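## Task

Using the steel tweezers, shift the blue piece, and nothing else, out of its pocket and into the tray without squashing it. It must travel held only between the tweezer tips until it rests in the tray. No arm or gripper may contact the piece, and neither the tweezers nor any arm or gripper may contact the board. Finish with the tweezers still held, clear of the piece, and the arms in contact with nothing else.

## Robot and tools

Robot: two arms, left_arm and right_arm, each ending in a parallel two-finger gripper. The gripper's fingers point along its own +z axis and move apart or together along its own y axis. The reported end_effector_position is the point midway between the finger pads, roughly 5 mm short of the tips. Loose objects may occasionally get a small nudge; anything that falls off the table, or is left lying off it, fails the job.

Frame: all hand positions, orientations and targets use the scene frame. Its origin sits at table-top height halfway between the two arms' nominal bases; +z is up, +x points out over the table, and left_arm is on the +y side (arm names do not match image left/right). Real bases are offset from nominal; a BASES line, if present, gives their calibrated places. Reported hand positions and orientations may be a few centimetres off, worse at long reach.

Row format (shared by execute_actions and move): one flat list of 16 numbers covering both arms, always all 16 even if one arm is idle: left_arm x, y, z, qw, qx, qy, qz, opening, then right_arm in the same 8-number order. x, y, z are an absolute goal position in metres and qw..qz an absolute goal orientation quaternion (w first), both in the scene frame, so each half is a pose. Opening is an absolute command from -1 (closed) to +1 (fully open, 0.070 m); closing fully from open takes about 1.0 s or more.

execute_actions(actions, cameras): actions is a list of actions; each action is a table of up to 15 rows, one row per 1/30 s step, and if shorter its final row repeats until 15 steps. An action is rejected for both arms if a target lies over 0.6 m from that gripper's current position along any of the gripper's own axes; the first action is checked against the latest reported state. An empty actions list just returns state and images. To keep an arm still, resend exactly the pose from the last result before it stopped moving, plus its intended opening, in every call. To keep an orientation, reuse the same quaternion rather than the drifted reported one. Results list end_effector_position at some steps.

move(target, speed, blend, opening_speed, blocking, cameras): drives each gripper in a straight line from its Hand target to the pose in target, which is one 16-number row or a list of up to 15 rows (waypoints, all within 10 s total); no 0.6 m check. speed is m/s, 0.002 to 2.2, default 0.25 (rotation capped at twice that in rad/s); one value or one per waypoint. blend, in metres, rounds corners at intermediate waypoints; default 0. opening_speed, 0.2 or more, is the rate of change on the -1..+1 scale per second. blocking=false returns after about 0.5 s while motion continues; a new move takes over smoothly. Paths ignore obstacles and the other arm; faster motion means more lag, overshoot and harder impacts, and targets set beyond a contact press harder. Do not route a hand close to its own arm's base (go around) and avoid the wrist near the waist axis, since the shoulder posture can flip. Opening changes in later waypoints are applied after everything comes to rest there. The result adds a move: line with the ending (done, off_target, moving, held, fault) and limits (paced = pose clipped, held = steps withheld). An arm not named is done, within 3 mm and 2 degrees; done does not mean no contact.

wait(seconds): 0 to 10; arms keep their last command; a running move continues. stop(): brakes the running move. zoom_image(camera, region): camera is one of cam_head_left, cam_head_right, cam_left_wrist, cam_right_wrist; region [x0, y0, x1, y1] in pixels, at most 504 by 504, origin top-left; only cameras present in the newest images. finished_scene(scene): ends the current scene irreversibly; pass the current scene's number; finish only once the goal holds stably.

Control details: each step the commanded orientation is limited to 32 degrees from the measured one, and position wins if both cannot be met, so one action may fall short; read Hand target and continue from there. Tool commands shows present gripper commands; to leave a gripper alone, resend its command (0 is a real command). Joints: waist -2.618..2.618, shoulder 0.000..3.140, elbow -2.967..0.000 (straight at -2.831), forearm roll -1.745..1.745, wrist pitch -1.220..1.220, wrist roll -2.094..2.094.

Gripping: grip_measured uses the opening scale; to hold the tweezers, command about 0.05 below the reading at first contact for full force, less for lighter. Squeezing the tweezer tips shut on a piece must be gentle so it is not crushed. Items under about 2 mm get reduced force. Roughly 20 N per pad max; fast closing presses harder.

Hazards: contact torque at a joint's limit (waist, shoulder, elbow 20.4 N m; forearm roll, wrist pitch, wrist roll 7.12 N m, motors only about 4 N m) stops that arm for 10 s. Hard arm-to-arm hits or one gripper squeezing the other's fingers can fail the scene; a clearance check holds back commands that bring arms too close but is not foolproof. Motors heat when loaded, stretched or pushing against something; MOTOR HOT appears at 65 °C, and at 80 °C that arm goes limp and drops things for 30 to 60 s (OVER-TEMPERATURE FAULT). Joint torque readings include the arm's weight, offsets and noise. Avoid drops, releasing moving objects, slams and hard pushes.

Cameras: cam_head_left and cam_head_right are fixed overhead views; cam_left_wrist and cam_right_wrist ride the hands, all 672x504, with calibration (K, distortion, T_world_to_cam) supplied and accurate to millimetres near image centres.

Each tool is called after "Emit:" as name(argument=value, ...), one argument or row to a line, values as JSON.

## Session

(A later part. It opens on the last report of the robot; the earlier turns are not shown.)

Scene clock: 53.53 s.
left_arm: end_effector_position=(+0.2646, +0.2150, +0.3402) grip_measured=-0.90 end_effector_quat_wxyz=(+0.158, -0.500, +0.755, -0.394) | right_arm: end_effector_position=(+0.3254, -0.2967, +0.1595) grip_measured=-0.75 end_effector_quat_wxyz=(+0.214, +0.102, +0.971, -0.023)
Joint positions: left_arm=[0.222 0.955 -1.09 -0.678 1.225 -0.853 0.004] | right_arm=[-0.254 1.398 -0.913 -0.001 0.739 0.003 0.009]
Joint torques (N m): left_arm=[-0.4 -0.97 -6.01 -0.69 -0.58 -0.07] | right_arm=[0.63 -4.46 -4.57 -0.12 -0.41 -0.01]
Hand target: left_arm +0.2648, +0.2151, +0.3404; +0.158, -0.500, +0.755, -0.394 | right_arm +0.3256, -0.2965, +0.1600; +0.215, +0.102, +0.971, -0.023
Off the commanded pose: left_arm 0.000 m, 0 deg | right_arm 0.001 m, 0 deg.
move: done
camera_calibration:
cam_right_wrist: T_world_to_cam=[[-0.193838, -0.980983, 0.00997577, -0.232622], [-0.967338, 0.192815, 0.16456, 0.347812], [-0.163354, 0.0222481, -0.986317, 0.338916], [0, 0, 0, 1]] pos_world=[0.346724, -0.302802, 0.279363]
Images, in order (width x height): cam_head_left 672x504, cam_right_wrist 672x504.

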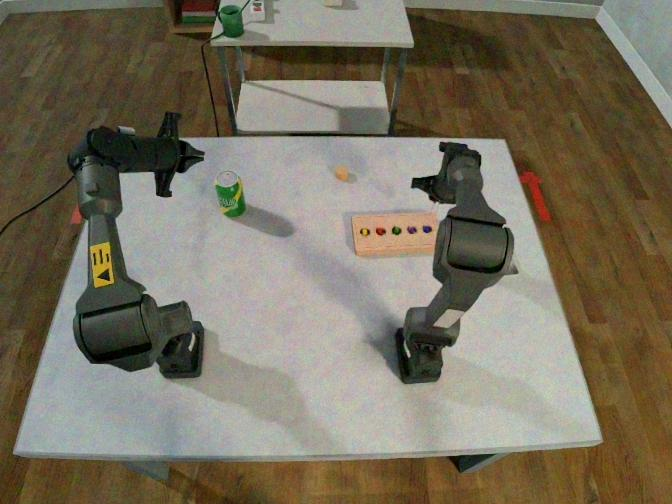

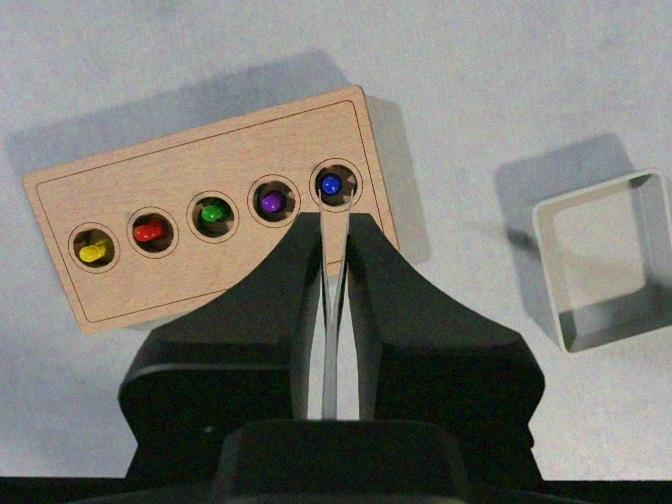

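Emit:
move(
  target=[0.256, -0.14, 0.162, 0.4291, 0.4343, 0.7522, -0.2478, -0.9, 0.3280, -0.2939, 0.125, 0.2152, 0.1020, 0.9709, -0.0226, -0.75],
  speed=0.3,
)

Emit:
zoom_image(
  camera="cam_right_wrist",
  region=[280, 150, 400, 240],
)

Emit:
zoom_image(
  camera="cam_left_wrist",
  region=[290, 70, 370, 160],
)

Scene clock: 59.17 s.
left_arm: end_effector_position=(+0.2563, -0.1400, +0.1622) grip_measured=-0.90 end_effector_quat_wxyz=(+0.429, +0.434, +0.752, -0.248) | right_arm: end_effector_position=(+0.3281, -0.2939, +0.1251) grip_measured=-0.75 end_effector_quat_wxyz=(+0.215, +0.102, +0.971, -0.022)
Joint positions: left_arm=[-1.12 1.756 -0.953 -0.112 -0.184 0.097 0.004] | right_arm=[-0.241 1.453 -0.82 -0.011 0.589 0.024 0.009]
Joint torques (N m): left_arm=[-0.34 -10.04 -4.57 0.08 -1.22 -0.17] | right_arm=[0.57 -3.15 -3.82 -0.1 -0.57 0.07]
Hand target: left_arm +0.2560, -0.1400, +0.1620; +0.429, +0.434, +0.752, -0.248 | right_arm +0.3280, -0.2939, +0.1250; +0.215, +0.102, +0.971, -0.023
Off the commanded pose: left_arm 0.000 m, 0 deg | right_arm 0.000 m, 0 deg.
move: done
camera_calibration:
cam_left_wrist: T_world_to_cam=[[-0.861376, -0.50756, -0.0203657, 0.156476], [-0.458364, 0.793916, -0.399499, 0.290739], [0.218939, -0.334784, -0.916507, 0.164038], [0, 0, 0, 1]] pos_world=[0.232134, -0.0964843, 0.269679]
cam_right_wrist: T_world_to_cam=[[-0.193434, -0.981065, 0.0097011, -0.229166], [-0.967672, 0.192406, 0.163065, 0.355599], [-0.161844, 0.0221549, -0.986568, 0.304922], [0, 0, 0, 1]] pos_world=[0.349125, -0.300002, 0.245064]

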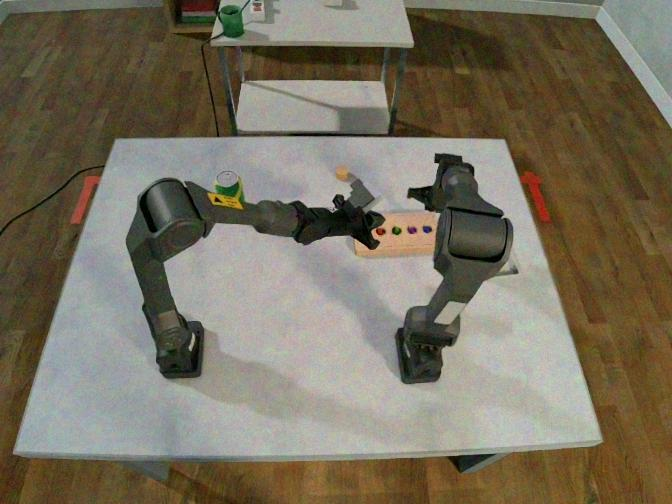

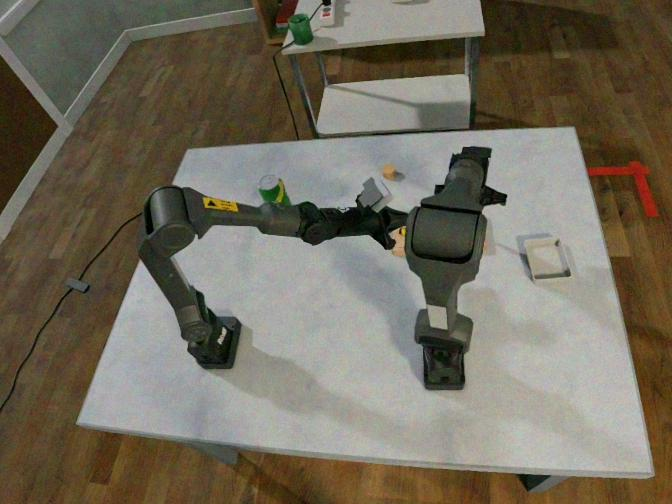

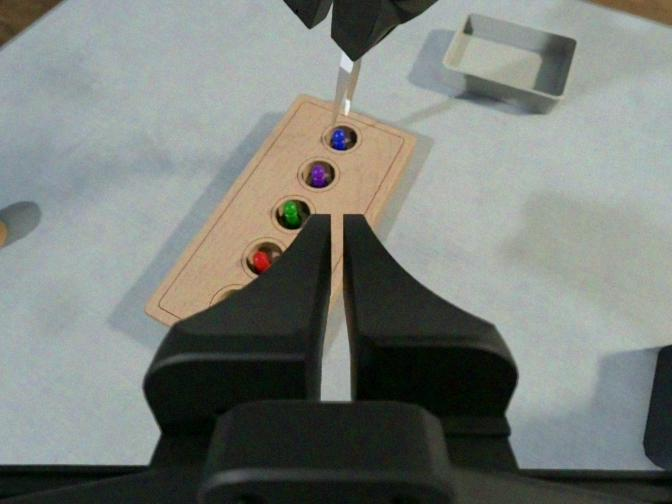

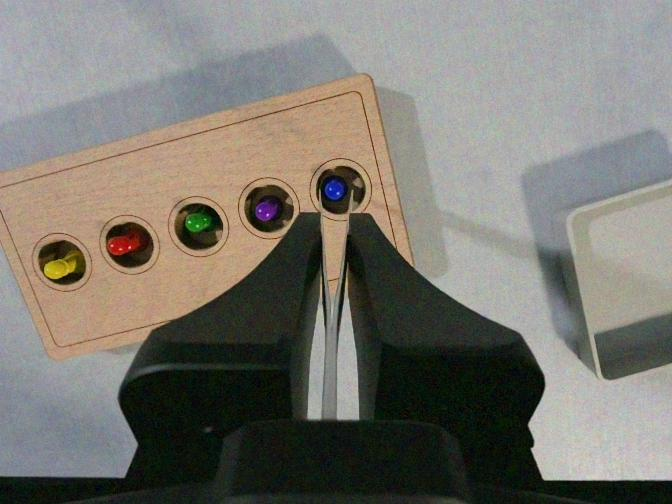

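Scaled by 4.200 from the camera's 672x504 image, which has a finer 960x720 frame.

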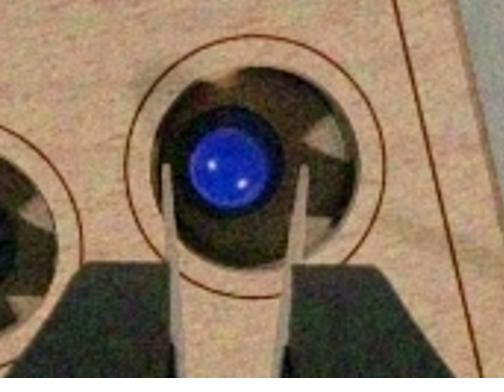

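Scaled by 5.600 from the camera's 672x504 image, which has a finer 960x720 frame.

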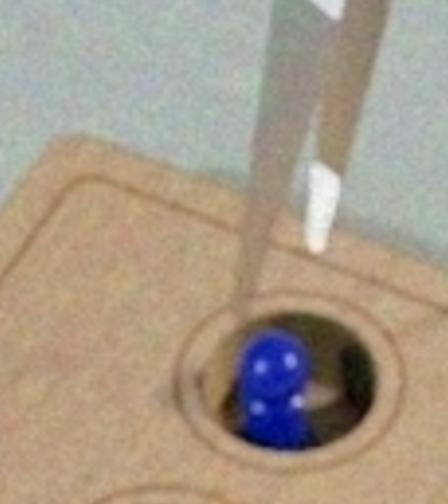

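Emit:
move(
  target=[0.256, -0.14, 0.162, 0.4291, 0.4343, 0.7522, -0.2478, -0.9, 0.3277, -0.2935, 0.107, 0.2152, 0.1020, 0.9709, -0.0226, -0.75],
  speed=0.05,
  cameras=["cam_left_wrist", "cam_right_wrist"],
)

Emit:
zoom_image(
  camera="cam_right_wrist",
  region=[280, 150, 400, 240],
)

Emit:
zoom_image(
  camera="cam_left_wrist",
  region=[290, 70, 370, 160],
)

Scene clock: 61.93 s.
left_arm: end_effector_position=(+0.2561, -0.1401, +0.1622) grip_measured=-0.90 end_effector_quat_wxyz=(+0.429, +0.434, +0.752, -0.248) | right_arm: end_effector_position=(+0.3276, -0.2936, +0.1067) grip_measured=-0.75 end_effector_quat_wxyz=(+0.215, +0.103, +0.971, -0.022)
Joint positions: left_arm=[-1.121 1.756 -0.953 -0.118 -0.184 0.104 0.003] | right_arm=[-0.24 1.486 -0.771 -0.014 0.507 0.028 0.009]
Joint torques (N m): left_arm=[-0.5 -10.54 -5 -0.26 -1.2 0.11] | right_arm=[0.65 -3.4 -4.19 -0.1 -0.4 0.08]
Hand target: left_arm +0.2560, -0.1400, +0.1620; +0.429, +0.434, +0.752, -0.248 | right_arm +0.3277, -0.2935, +0.1070; +0.215, +0.102, +0.971, -0.023
Off the commanded pose: left_arm 0.000 m, 0 deg | right_arm 0.000 m, 0 deg.
move: done
camera_calibration:
cam_left_wrist: T_world_to_cam=[[-0.861296, -0.50767, -0.0209989, 0.156396], [-0.458281, 0.794024, -0.39938, 0.290685], [0.219427, -0.334361, -0.916545, 0.163987], [0, 0, 0, 1]] pos_world=[0.231936, -0.0965826, 0.26968]
cam_right_wrist: T_world_to_cam=[[-0.19442, -0.980873, 0.0094276, -0.228406], [-0.967439, 0.193327, 0.163359, 0.3583], [-0.162057, 0.0226396, -0.986522, 0.286908], [0, 0, 0, 1]] pos_world=[0.348722, -0.299802, 0.226663]
Images, in order (width x height): cam_left_wrist 672x504, cam_right_wrist 672x504.

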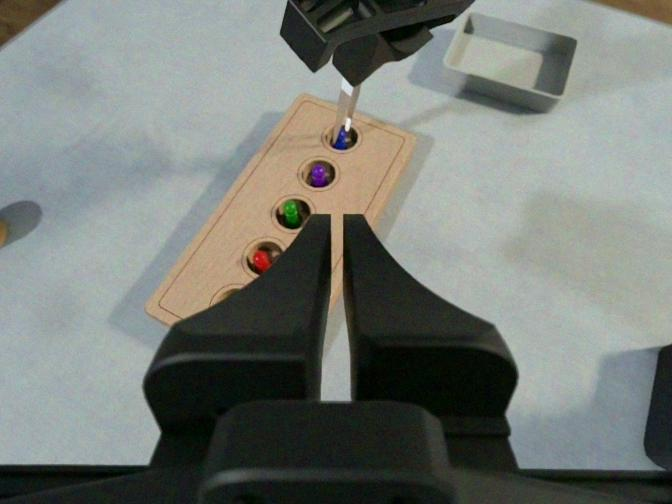

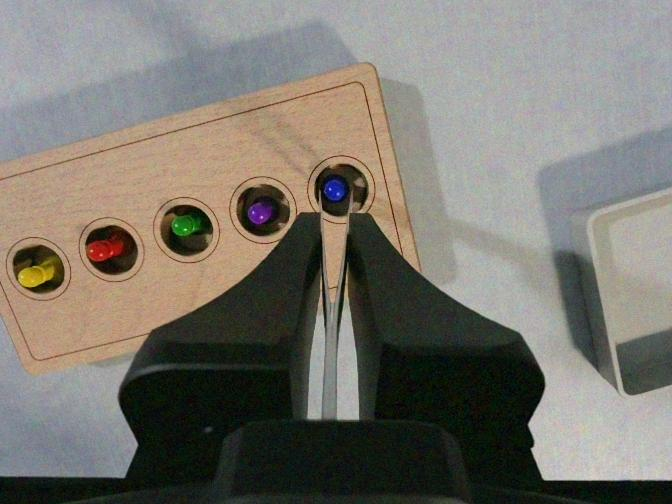

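Scaled by 4.200 from the camera's 672x504 image, which has a finer 960x720 frame.

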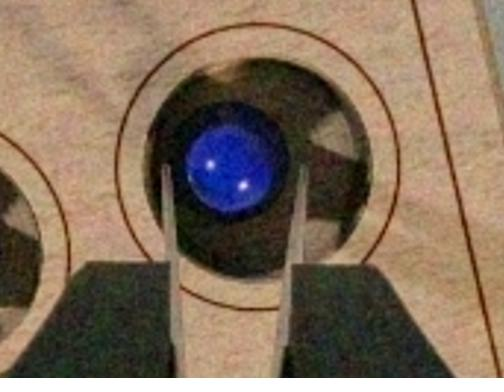

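Scaled by 5.600 from the camera's 672x504 image, which has a finer 960x720 frame.

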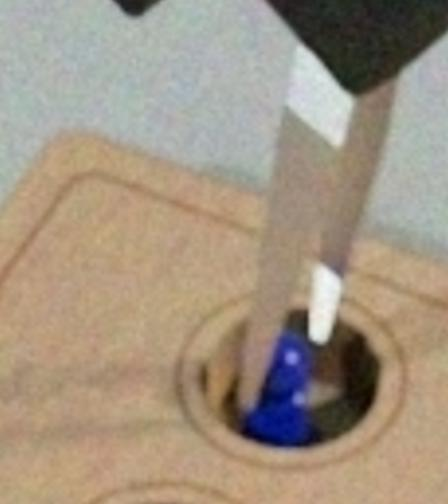

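Emit:
move(
  target=[
    [0.256, -0.14, 0.162, 0.4291, 0.4343, 0.7522, -0.2478, -0.9, 0.3276, -0.2934, 0.1057, 0.2152, 0.1020, 0.9709, -0.0226, -0.75],
    [0.256, -0.14, 0.162, 0.4291, 0.4343, 0.7522, -0.2478, -0.9, 0.3276, -0.2934, 0.1057, 0.2152, 0.1020, 0.9709, -0.0226, -0.80],
  ],
  speed=0.03,
  opening_speed=0.2,
  cameras=["cam_left_wrist", "cam_right_wrist"],
)

Emit:
zoom_image(
  camera="cam_right_wrist",
  region=[300, 160, 370, 220],
)

Emit:
zoom_image(
  camera="cam_left_wrist",
  region=[290, 70, 370, 160],
)

Scene clock: 64.63 s.
left_arm: end_effector_position=(+0.2561, -0.1401, +0.1622) grip_measured=-0.90 end_effector_quat_wxyz=(+0.429, +0.434, +0.752, -0.248) | right_arm: end_effector_position=(+0.3275, -0.2934, +0.1060) grip_measured=-0.79 end_effector_quat_wxyz=(+0.215, +0.102, +0.971, -0.023)
Joint positions: left_arm=[-1.121 1.756 -0.953 -0.118 -0.184 0.104 0.003] | right_arm=[-0.239 1.487 -0.769 -0.015 0.503 0.029 0.007]
Joint torques (N m): left_arm=[-0.17 -10.61 -6.44 -0.18 -1.13 0.14] | right_arm=[0.61 -3 -3.32 -0.13 -0.63 0.07]
Hand target: left_arm +0.2560, -0.1400, +0.1620; +0.429, +0.434, +0.752, -0.248 | right_arm +0.3276, -0.2934, +0.1057; +0.215, +0.102, +0.971, -0.023
Off the commanded pose: left_arm 0.000 m, 0 deg | right_arm 0.000 m, 0 deg.
move: done
camera_calibration:
cam_left_wrist: T_world_to_cam=[[-0.861296, -0.50767, -0.0209989, 0.156396], [-0.458281, 0.794024, -0.39938, 0.290685], [0.219427, -0.334361, -0.916545, 0.163987], [0, 0, 0, 1]] pos_world=[0.231936, -0.0965826, 0.26968]
cam_right_wrist: T_world_to_cam=[[-0.193825, -0.980988, 0.00971522, -0.228451], [-0.967643, 0.1928, 0.162776, 0.358209], [-0.161554, 0.0221492, -0.986615, 0.285878], [0, 0, 0, 1]] pos_world=[0.348524, -0.299502, 0.225964]
Images, in order (width x height): cam_left_wrist 672x504, cam_right_wrist 672x504.

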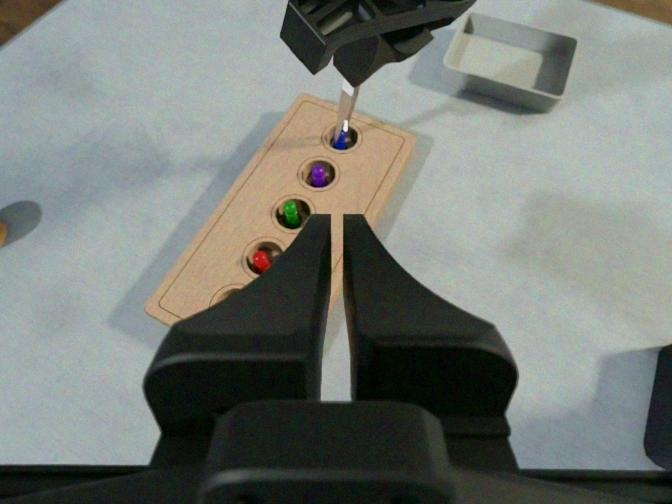

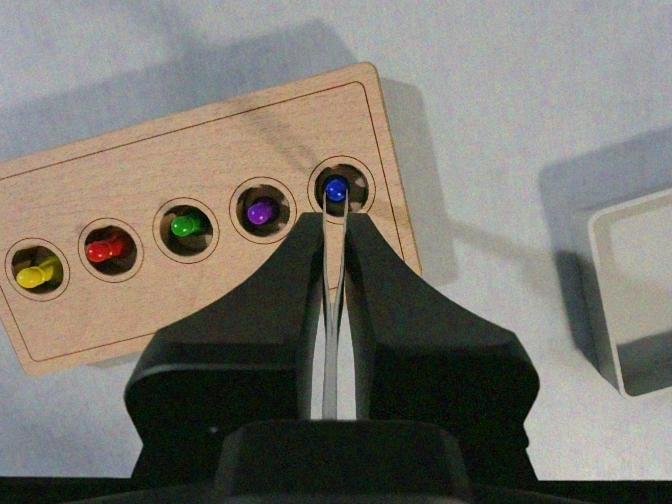

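Scaled by 7.200 from the camera's 672x504 image, which has a finer 960x720 frame.

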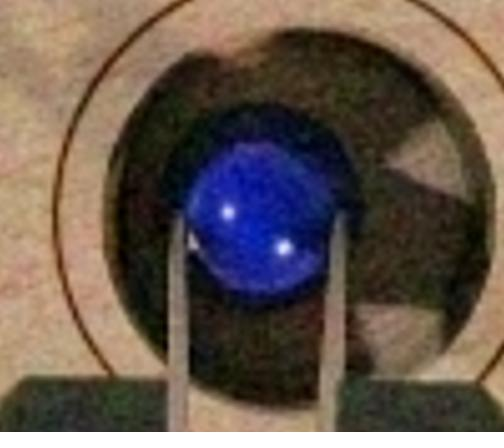

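Scaled by 5.600 from the camera's 672x504 image, which has a finer 960x720 frame.

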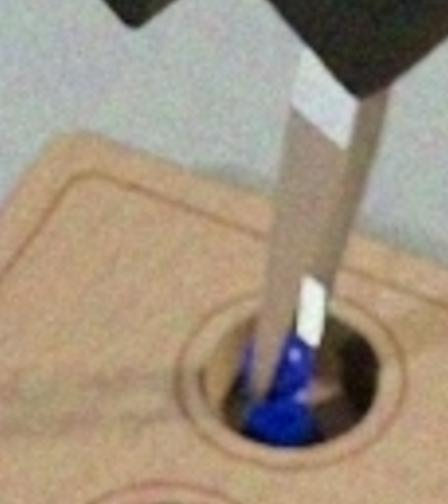

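Emit:
move(
  target=[
    [0.256, -0.14, 0.162, 0.4291, 0.4343, 0.7522, -0.2478, -0.9, 0.3276, -0.2934, 0.1057, 0.2152, 0.1020, 0.9709, -0.0226, -0.78],
    [0.256, -0.14, 0.162, 0.4291, 0.4343, 0.7522, -0.2478, -0.9, 0.3276, -0.2934, 0.1045, 0.2152, 0.1020, 0.9709, -0.0226, -0.78],
    [0.256, -0.14, 0.162, 0.4291, 0.4343, 0.7522, -0.2478, -0.9, 0.3276, -0.2934, 0.1045, 0.2152, 0.1020, 0.9709, -0.0226, -0.83],
  ],
  speed=0.03,
  opening_speed=0.2,
  cameras=["cam_left_wrist", "cam_right_wrist"],
)

Emit:
zoom_image(
  camera="cam_right_wrist",
  region=[300, 160, 370, 220],
)

Emit:
zoom_image(
  camera="cam_left_wrist",
  region=[290, 70, 370, 160],
)

Scene clock: 67.47 s.
left_arm: end_effector_position=(+0.2561, -0.1401, +0.1622) grip_measured=-0.90 end_effector_quat_wxyz=(+0.429, +0.434, +0.752, -0.248) | right_arm: end_effector_position=(+0.3277, -0.2934, +0.1048) grip_measured=-0.81 end_effector_quat_wxyz=(+0.216, +0.102, +0.971, -0.023)
Joint positions: left_arm=[-1.121 1.756 -0.953 -0.118 -0.184 0.104 0.003] | right_arm=[-0.239 1.49 -0.766 -0.015 0.497 0.029 0.007]
Joint torques (N m): left_arm=[-0.16 -10.46 -6.03 -0.25 -1.06 0.12] | right_arm=[0.46 -3.03 -3.46 -0.11 -0.63 0.08]
Hand target: left_arm +0.2560, -0.1400, +0.1620; +0.429, +0.434, +0.752, -0.248 | right_arm +0.3276, -0.2934, +0.1045; +0.215, +0.102, +0.971, -0.023
Off the commanded pose: left_arm 0.000 m, 0 deg | right_arm 0.000 m, 0 deg.
move: done
camera_calibration:
cam_left_wrist: T_world_to_cam=[[-0.861296, -0.50767, -0.0209989, 0.156396], [-0.458281, 0.794024, -0.39938, 0.290685], [0.219427, -0.334361, -0.916545, 0.163987], [0, 0, 0, 1]] pos_world=[0.231936, -0.0965826, 0.26968]
cam_right_wrist: T_world_to_cam=[[-0.193717, -0.981009, 0.00969533, -0.228459], [-0.967748, 0.192702, 0.162264, 0.358623], [-0.161051, 0.0220508, -0.9867, 0.284525], [0, 0, 0, 1]] pos_world=[0.348624, -0.299502, 0.224764]
Images, in order (width x height): cam_left_wrist 672x504, cam_right_wrist 672x504.

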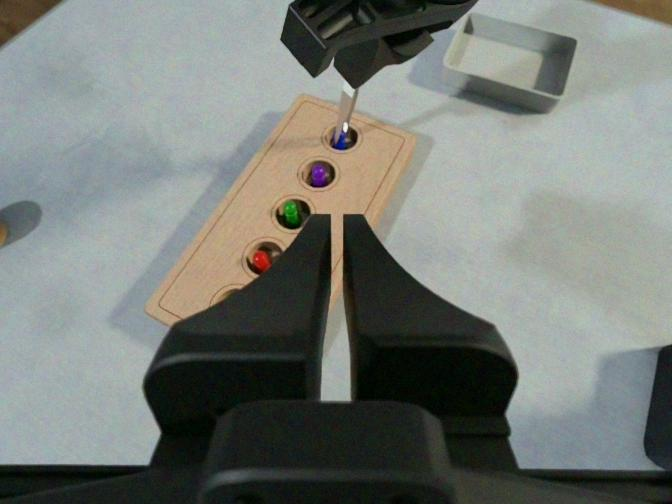

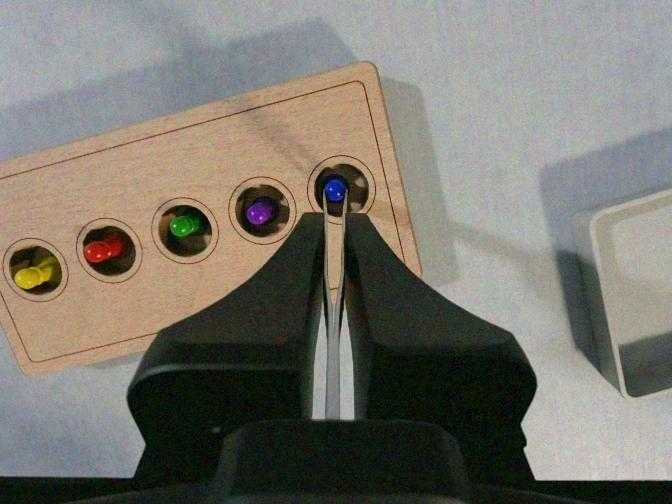

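Scaled by 7.200 from the camera's 672x504 image, which has a finer 960x720 frame.

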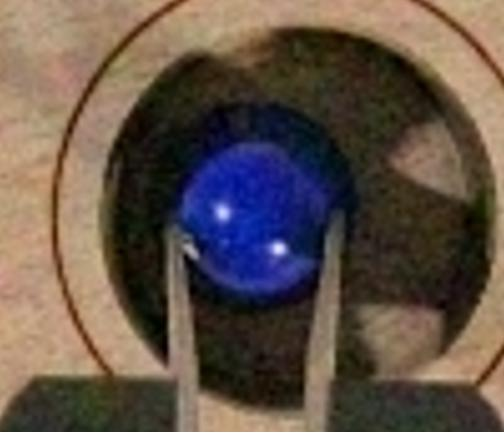

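Scaled by 5.600 from the camera's 672x504 image, which has a finer 960x720 frame.

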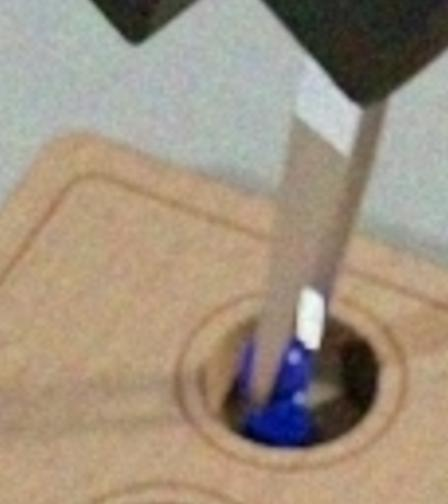

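Emit:
move(
  target=[
    [0.256, -0.14, 0.162, 0.4291, 0.4343, 0.7522, -0.2478, -0.9, 0.3276, -0.2934, 0.122, 0.2152, 0.1020, 0.9709, -0.0226, -0.83],
  ],
  speed=0.04,
  cameras=["cam_left_wrist", "cam_right_wrist"],
)

Emit:
zoom_image(
  camera="cam_right_wrist",
  region=[300, 160, 370, 220],
)

Emit:
zoom_image(
  camera="cam_left_wrist",
  region=[290, 70, 370, 160],
)

Scene clock: 70.93 s.
left_arm: end_effector_position=(+0.2561, -0.1401, +0.1622) grip_measured=-0.90 end_effector_quat_wxyz=(+0.429, +0.434, +0.752, -0.248) | right_arm: end_effector_position=(+0.3276, -0.2936, +0.1222) grip_measured=-0.81 end_effector_quat_wxyz=(+0.215, +0.102, +0.971, -0.023)
Joint positions: left_arm=[-1.121 1.756 -0.953 -0.118 -0.184 0.104 0.004] | right_arm=[-0.239 1.457 -0.811 -0.014 0.576 0.027 0.007]
Joint torques (N m): left_arm=[-0.26 -10.12 -5.6 -0.19 -0.94 0.08] | right_arm=[0.29 -4.19 -3.69 0.12 -0.62 -0.14]
Hand target: left_arm +0.2560, -0.1400, +0.1620; +0.429, +0.434, +0.752, -0.248 | right_arm +0.3276, -0.2934, +0.1220; +0.215, +0.102, +0.971, -0.023
Off the commanded pose: left_arm 0.000 m, 0 deg | right_arm 0.000 m, 0 deg.
move: done
camera_calibration:
cam_left_wrist: T_world_to_cam=[[-0.861296, -0.50767, -0.0209989, 0.156396], [-0.458281, 0.794024, -0.39938, 0.290685], [0.219427, -0.334361, -0.916545, 0.163987], [0, 0, 0, 1]] pos_world=[0.231936, -0.0965826, 0.26968]
cam_right_wrist: T_world_to_cam=[[-0.193529, -0.98104, 0.0103568, -0.228941], [-0.96762, 0.192604, 0.16314, 0.355631], [-0.162041, 0.0215508, -0.986549, 0.301872], [0, 0, 0, 1]] pos_world=[0.348725, -0.299602, 0.242165]
Images, in order (width x height): cam_left_wrist 672x504, cam_right_wrist 672x504.

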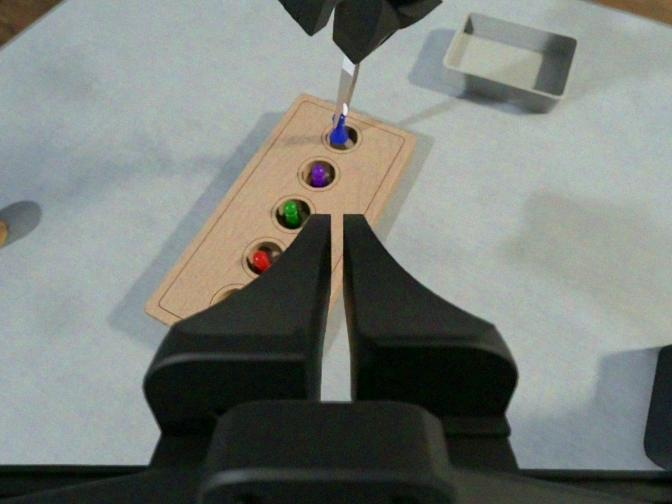

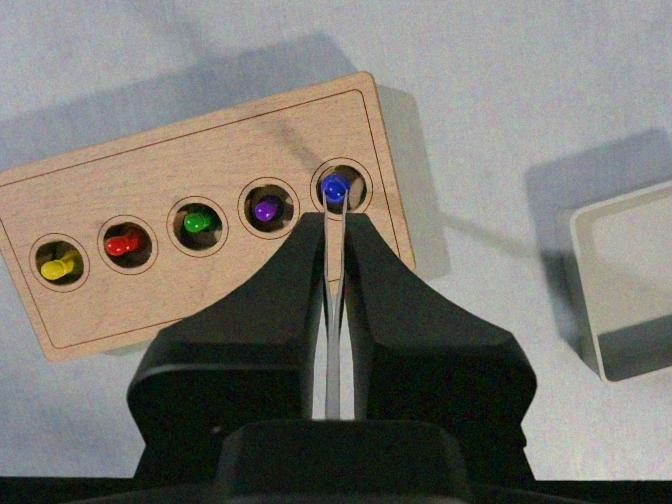

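Scaled by 7.200 from the camera's 672x504 image, which has a finer 960x720 frame.

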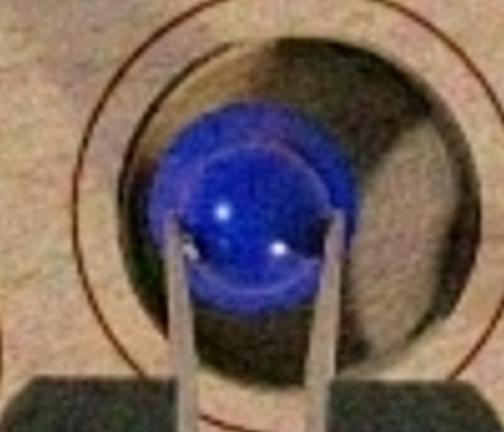

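Scaled by 5.600 from the camera's 672x504 image, which has a finer 960x720 frame.

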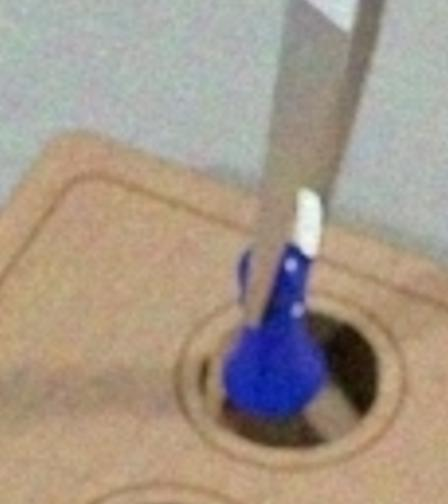

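Emit:
move(
  target=[
    [0.256, -0.14, 0.162, 0.4291, 0.4343, 0.7522, -0.2478, -0.9, 0.3276, -0.2934, 0.175, 0.2152, 0.1020, 0.9709, -0.0226, -0.83],
    [0.24, -0.10, 0.17, 0.4821, 0.4995, 0.5953, -0.4045, -0.9, 0.2503, -0.4468, 0.185, 0.2034, 0.3339, 0.9174, -0.0740, -0.83],
  ],
  speed=[0.08, 0.13],
  blend=0.02,
)

Emit:
zoom_image(
  camera="cam_right_wrist",
  region=[230, 110, 430, 260],
)

Emit:
zoom_image(
  camera="cam_left_wrist",
  region=[240, 40, 440, 230],
)

Scene clock: 74.57 s.
left_arm: end_effector_position=(+0.2401, -0.1000, +0.1700) grip_measured=-0.90 end_effector_quat_wxyz=(+0.482, +0.499, +0.595, -0.405) | right_arm: end_effector_position=(+0.2501, -0.4472, +0.1851) grip_measured=-0.81 end_effector_quat_wxyz=(+0.204, +0.335, +0.917, -0.074)
Joint positions: left_arm=[-0.798 1.794 -0.68 0.811 -0.951 -0.393 0.003] | right_arm=[-0.796 1.378 -0.999 0.029 0.843 -0.064 0.007]
Joint torques (N m): left_arm=[-0.48 -8.21 -3.78 -0.64 -0.93 0.05] | right_arm=[0.46 -3.19 -4.21 0.12 -0.4 -0.1]
Hand target: left_arm +0.2400, -0.1000, +0.1700; +0.482, +0.500, +0.595, -0.405 | right_arm +0.2503, -0.4468, +0.1850; +0.203, +0.334, +0.917, -0.074
Off the commanded pose: left_arm 0.000 m, 0 deg | right_arm 0.000 m, 0 deg.
move: done
camera_calibration:
cam_left_wrist: T_world_to_cam=[[-0.981916, -0.188584, -0.016651, 0.223208], [-0.128921, 0.730478, -0.670657, 0.21524], [0.138638, -0.656382, -0.741581, 0.14556], [0, 0, 0, 1]] pos_world=[0.22674, -0.0195919, 0.256014]
cam_right_wrist: T_world_to_cam=[[-0.632506, -0.774493, 0.00980137, -0.193038], [-0.763201, 0.625343, 0.162696, 0.442483], [-0.132136, 0.0954258, -0.986628, 0.380247], [0, 0, 0, 1]] pos_world=[0.26585, -0.462496, 0.305064]

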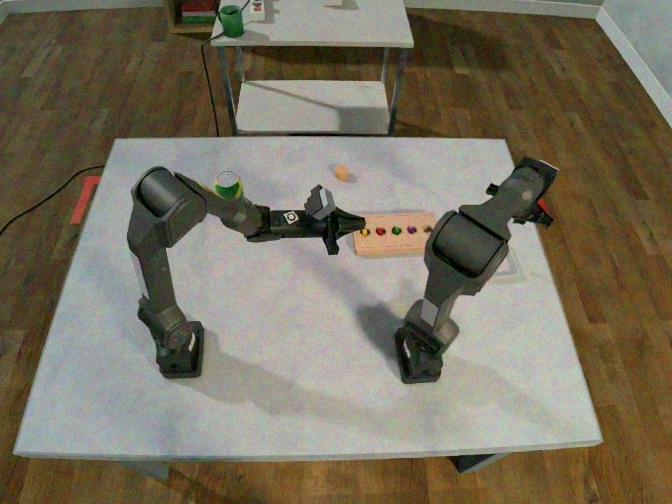

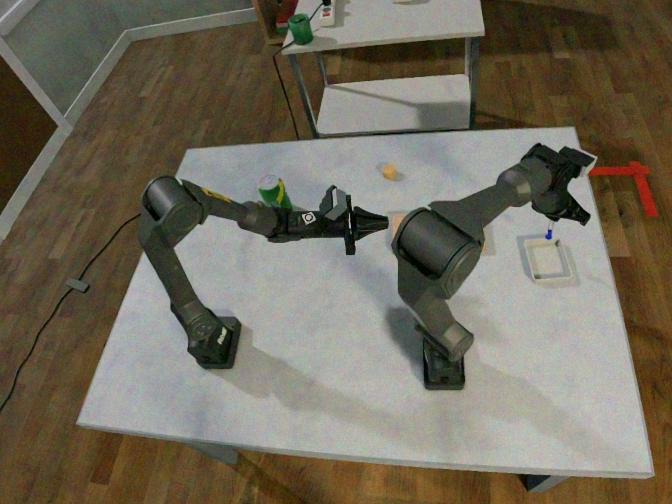

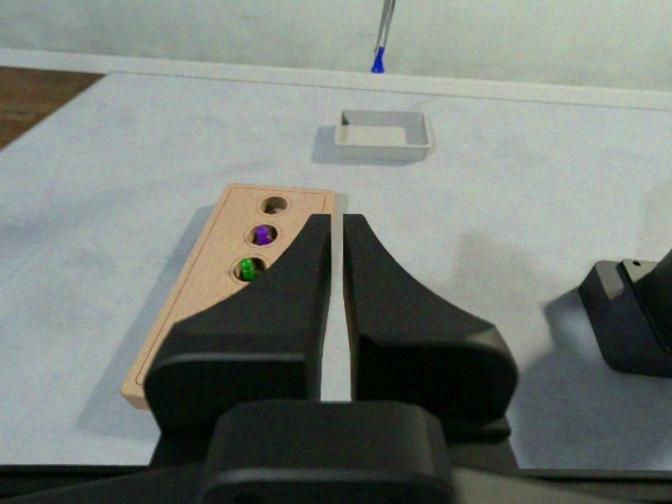

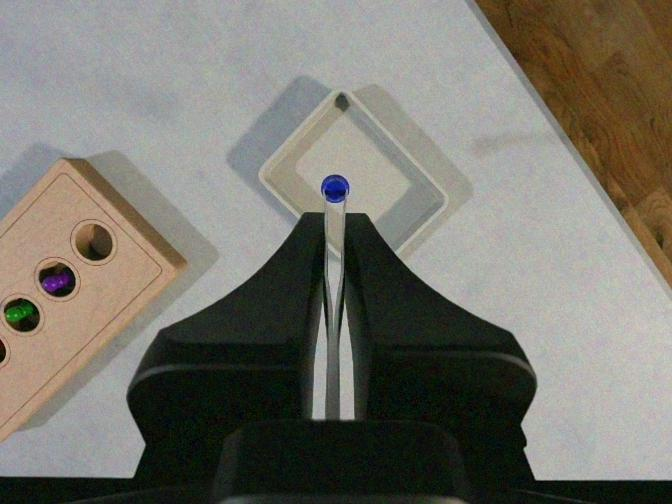

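Scaled by 2.520 from the camera's 672x504 image, which has a finer 960x720 frame.

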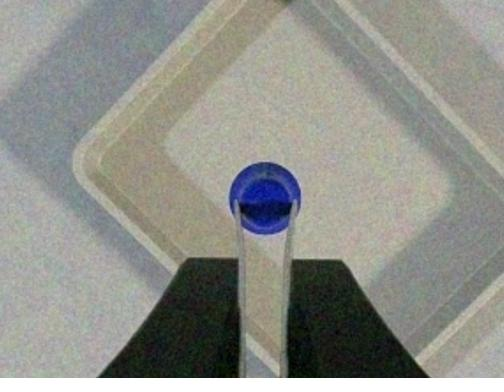

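Scaled by 2.520 from the camera's 672x504 image, which has a finer 960x720 frame.

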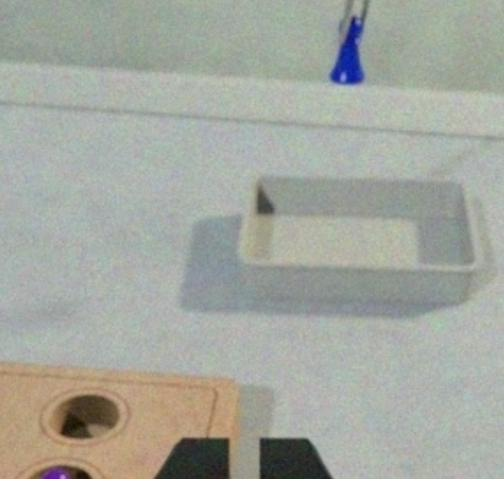

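Emit:
move(
  target=[0.24, -0.10, 0.17, 0.4821, 0.4995, 0.5953, -0.4045, -0.9, 0.2465, -0.4518, 0.110, 0.2034, 0.3339, 0.9174, -0.0740, -0.83],
  speed=0.09,
  cameras=["cam_right_wrist", "cam_left_wrist"],
)

Emit:
zoom_image(
  camera="cam_right_wrist",
  region=[280, 130, 400, 240],
)

Emit:
zoom_image(
  camera="cam_left_wrist",
  region=[330, 80, 440, 170],
)

Scene clock: 77.00 s.
left_arm: end_effector_position=(+0.2401, -0.1000, +0.1700) grip_measured=-0.90 end_effector_quat_wxyz=(+0.482, +0.499, +0.595, -0.405) | right_arm: end_effector_position=(+0.2463, -0.4516, +0.1093) grip_measured=-0.81 end_effector_quat_wxyz=(+0.203, +0.334, +0.918, -0.074)
Joint positions: left_arm=[-0.798 1.794 -0.68 0.811 -0.951 -0.393 0.003] | right_arm=[-0.822 1.482 -0.779 0.065 0.522 -0.127 0.007]
Joint torques (N m): left_arm=[-0.24 -9.4 -4.93 -0.61 -0.96 -0.18] | right_arm=[-1.39 -4.16 -4.25 0.08 -0.4 0.01]
Hand target: left_arm +0.2400, -0.1000, +0.1700; +0.482, +0.500, +0.595, -0.405 | right_arm +0.2465, -0.4518, +0.1100; +0.203, +0.334, +0.917, -0.074
Off the commanded pose: left_arm 0.000 m, 0 deg | right_arm 0.001 m, 0 deg.
move: done
camera_calibration:
cam_left_wrist: T_world_to_cam=[[-0.981916, -0.188584, -0.016651, 0.223208], [-0.128921, 0.730478, -0.670657, 0.21524], [0.138638, -0.656382, -0.741581, 0.14556], [0, 0, 0, 1]] pos_world=[0.22674, -0.0195919, 0.256014]
cam_right_wrist: T_world_to_cam=[[-0.631144, -0.775601, 0.0100213, -0.198903], [-0.764035, 0.623858, 0.164473, 0.453959], [-0.133817, 0.0961498, -0.986331, 0.306017], [0, 0, 0, 1]] pos_world=[0.262255, -0.466898, 0.229164]
Images, in order (width x height): cam_left_wrist 672x504, cam_right_wrist 672x504.

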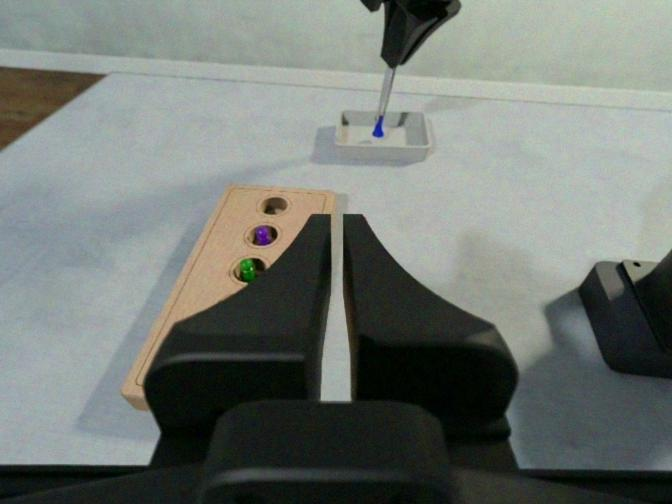

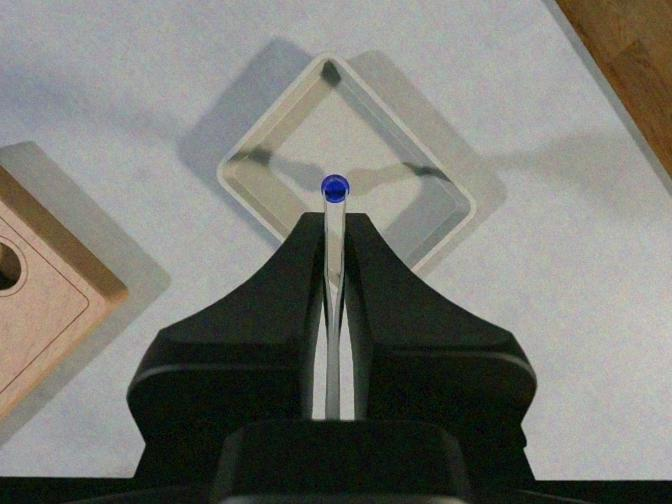

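Scaled by 4.200 from the camera's 672x504 image, which has a finer 960x720 frame.

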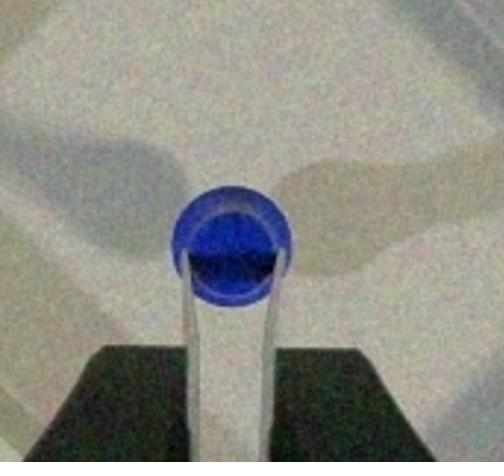

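Scaled by 4.582 from the camera's 672x504 image, which has a finer 960x720 frame.

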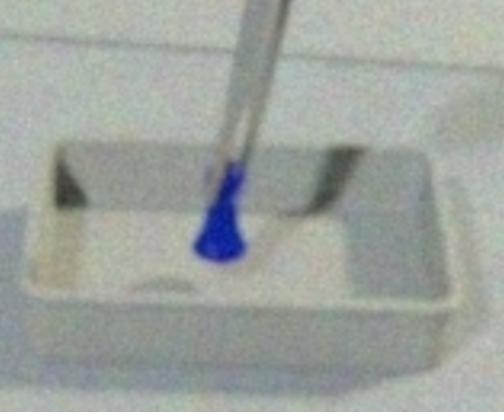

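Emit:
move(
  target=[0.24, -0.10, 0.17, 0.4821, 0.4995, 0.5953, -0.4045, -0.9, 0.2465, -0.4518, 0.1040, 0.2034, 0.3339, 0.9174, -0.0740, -0.83],
  speed=0.05,
  cameras=["cam_right_wrist", "cam_left_wrist"],
)

Emit:
zoom_image(
  camera="cam_right_wrist",
  region=[280, 130, 400, 240],
)

Emit:
zoom_image(
  camera="cam_left_wrist",
  region=[330, 80, 440, 170],
)

Scene clock: 78.63 s.
left_arm: end_effector_position=(+0.2401, -0.1000, +0.1700) grip_measured=-0.90 end_effector_quat_wxyz=(+0.482, +0.499, +0.595, -0.405) | right_arm: end_effector_position=(+0.2465, -0.4518, +0.1044) grip_measured=-0.81 end_effector_quat_wxyz=(+0.204, +0.334, +0.917, -0.074)
Joint positions: left_arm=[-0.798 1.794 -0.68 0.811 -0.951 -0.393 0.004] | right_arm=[-0.822 1.492 -0.766 0.068 0.497 -0.13 0.007]
Joint torques (N m): left_arm=[-0.29 -9.25 -4.56 -0.64 -0.95 -0.08] | right_arm=[-0.85 -3.04 -3.55 0.15 -0.56 -0.12]
Hand target: left_arm +0.2400, -0.1000, +0.1700; +0.482, +0.500, +0.595, -0.405 | right_arm +0.2465, -0.4518, +0.1040; +0.203, +0.334, +0.917, -0.074
Off the commanded pose: left_arm 0.000 m, 0 deg | right_arm 0.000 m, 0 deg.
move: done
camera_calibration:
cam_left_wrist: T_world_to_cam=[[-0.981916, -0.188584, -0.016651, 0.223208], [-0.128921, 0.730478, -0.670657, 0.21524], [0.138638, -0.656382, -0.741581, 0.14556], [0, 0, 0, 1]] pos_world=[0.22674, -0.0195919, 0.256014]
cam_right_wrist: T_world_to_cam=[[-0.631476, -0.77533, 0.0100445, -0.19871], [-0.764074, 0.624409, 0.162186, 0.45545], [-0.132019, 0.0947417, -0.986709, 0.300227], [0, 0, 0, 1]] pos_world=[0.262153, -0.466897, 0.224365]
Images, in order (width x height): cam_left_wrist 672x504, cam_right_wrist 672x504.

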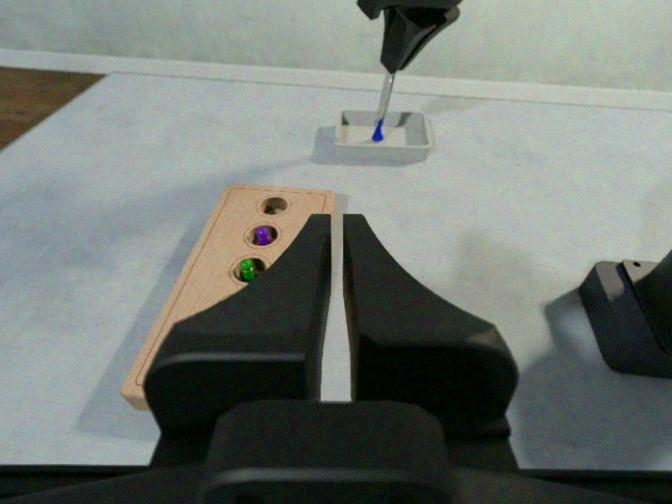

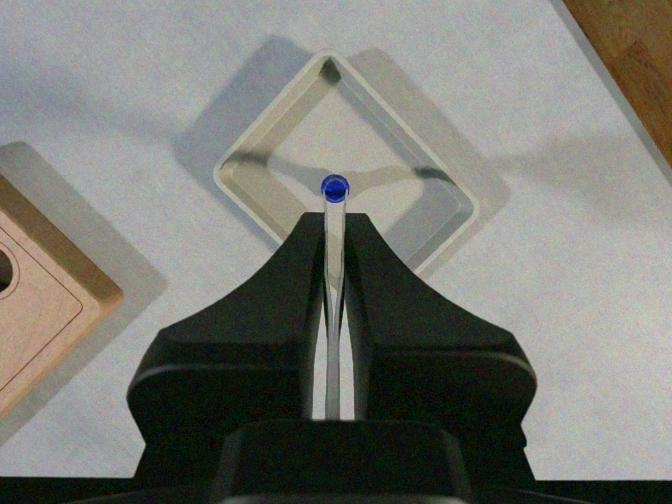

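Scaled by 4.200 from the camera's 672x504 image, which has a finer 960x720 frame.

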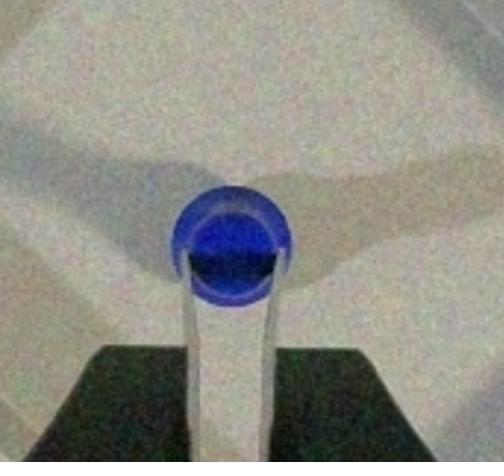

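Scaled by 4.582 from the camera's 672x504 image, which has a finer 960x720 frame.

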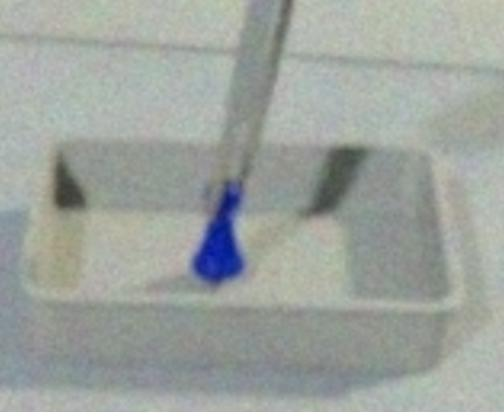

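Emit:
move(
  target=[0.24,-0.10,0.17,0.4821,0.4995,0.5953,-0.4045,-0.9,0.2465,-0.4518,0.1015,0.2034,0.3339,0.9174,-0.0740,-0.83],
  speed=0.02,
  cameras=["cam_left_wrist","cam_right_wrist"],
)

Emit:
zoom_image(
  camera="cam_right_wrist",
  region=[280, 130, 400, 240],
)

Emit:
zoom_image(
  camera="cam_left_wrist",
  region=[330, 80, 440, 170],
)

Scene clock: 80.70 s.
left_arm: end_effector_position=(+0.2401, -0.1000, +0.1700) grip_measured=-0.90 end_effector_quat_wxyz=(+0.482, +0.499, +0.595, -0.405) | right_arm: end_effector_position=(+0.2467, -0.4519, +0.1019) grip_measured=-0.81 end_effector_quat_wxyz=(+0.204, +0.334, +0.917, -0.074)
Joint positions: left_arm=[-0.798 1.794 -0.68 0.811 -0.951 -0.393 0.004] | right_arm=[-0.822 1.498 -0.761 0.07 0.486 -0.131 0.007]
Joint torques (N m): left_arm=[-0.43 -9.48 -4.35 -0.64 -0.94 -0.14] | right_arm=[0.07 -3.1 -3.42 0.14 -0.61 -0.11]
Hand target: left_arm +0.2400, -0.1000, +0.1700; +0.482, +0.500, +0.595, -0.405 | right_arm +0.2465, -0.4518, +0.1015; +0.203, +0.334, +0.917, -0.074
Off the commanded pose: left_arm 0.000 m, 0 deg | right_arm 0.000 m, 0 deg.
move: done
camera_calibration:
cam_left_wrist: T_world_to_cam=[[-0.981916, -0.188584, -0.016651, 0.223208], [-0.128921, 0.730478, -0.670657, 0.21524], [0.138638, -0.656382, -0.741581, 0.14556], [0, 0, 0, 1]] pos_world=[0.22674, -0.0195919, 0.256014]
cam_right_wrist: T_world_to_cam=[[-0.631575, -0.775253, 0.00979502, -0.198596], [-0.764045, 0.624491, 0.162003, 0.456204], [-0.13171, 0.0948333, -0.986742, 0.297774], [0, 0, 0, 1]] pos_world=[0.262352, -0.467097, 0.221864]
Images, in order (width x height): cam_left_wrist 672x504, cam_right_wrist 672x504.

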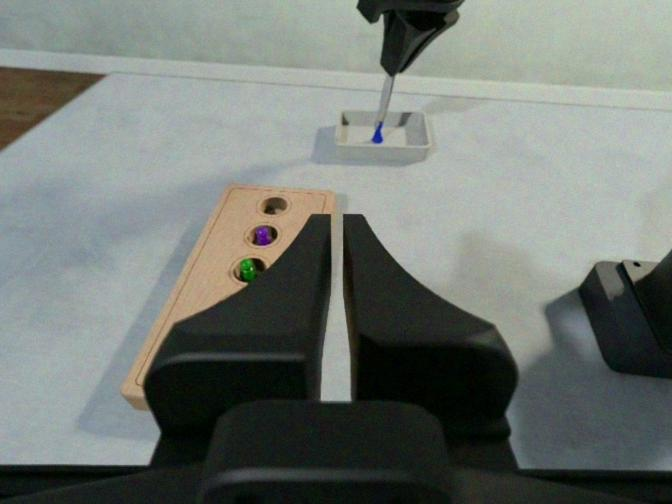

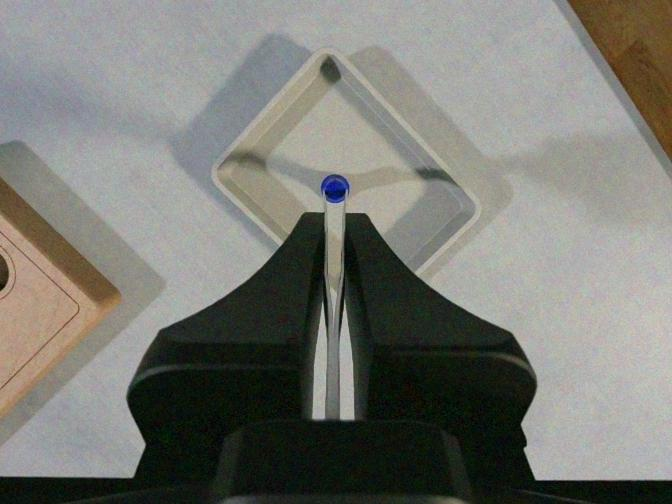

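Scaled by 4.200 from the camera's 672x504 image, which has a finer 960x720 frame.

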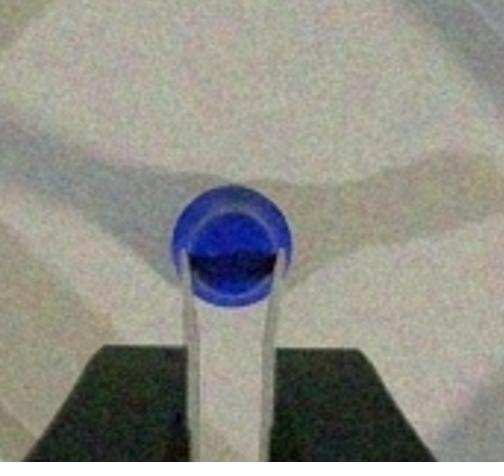

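Scaled by 4.582 from the camera's 672x504 image, which has a finer 960x720 frame.

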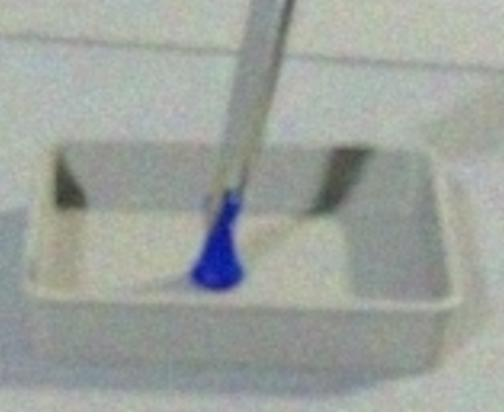

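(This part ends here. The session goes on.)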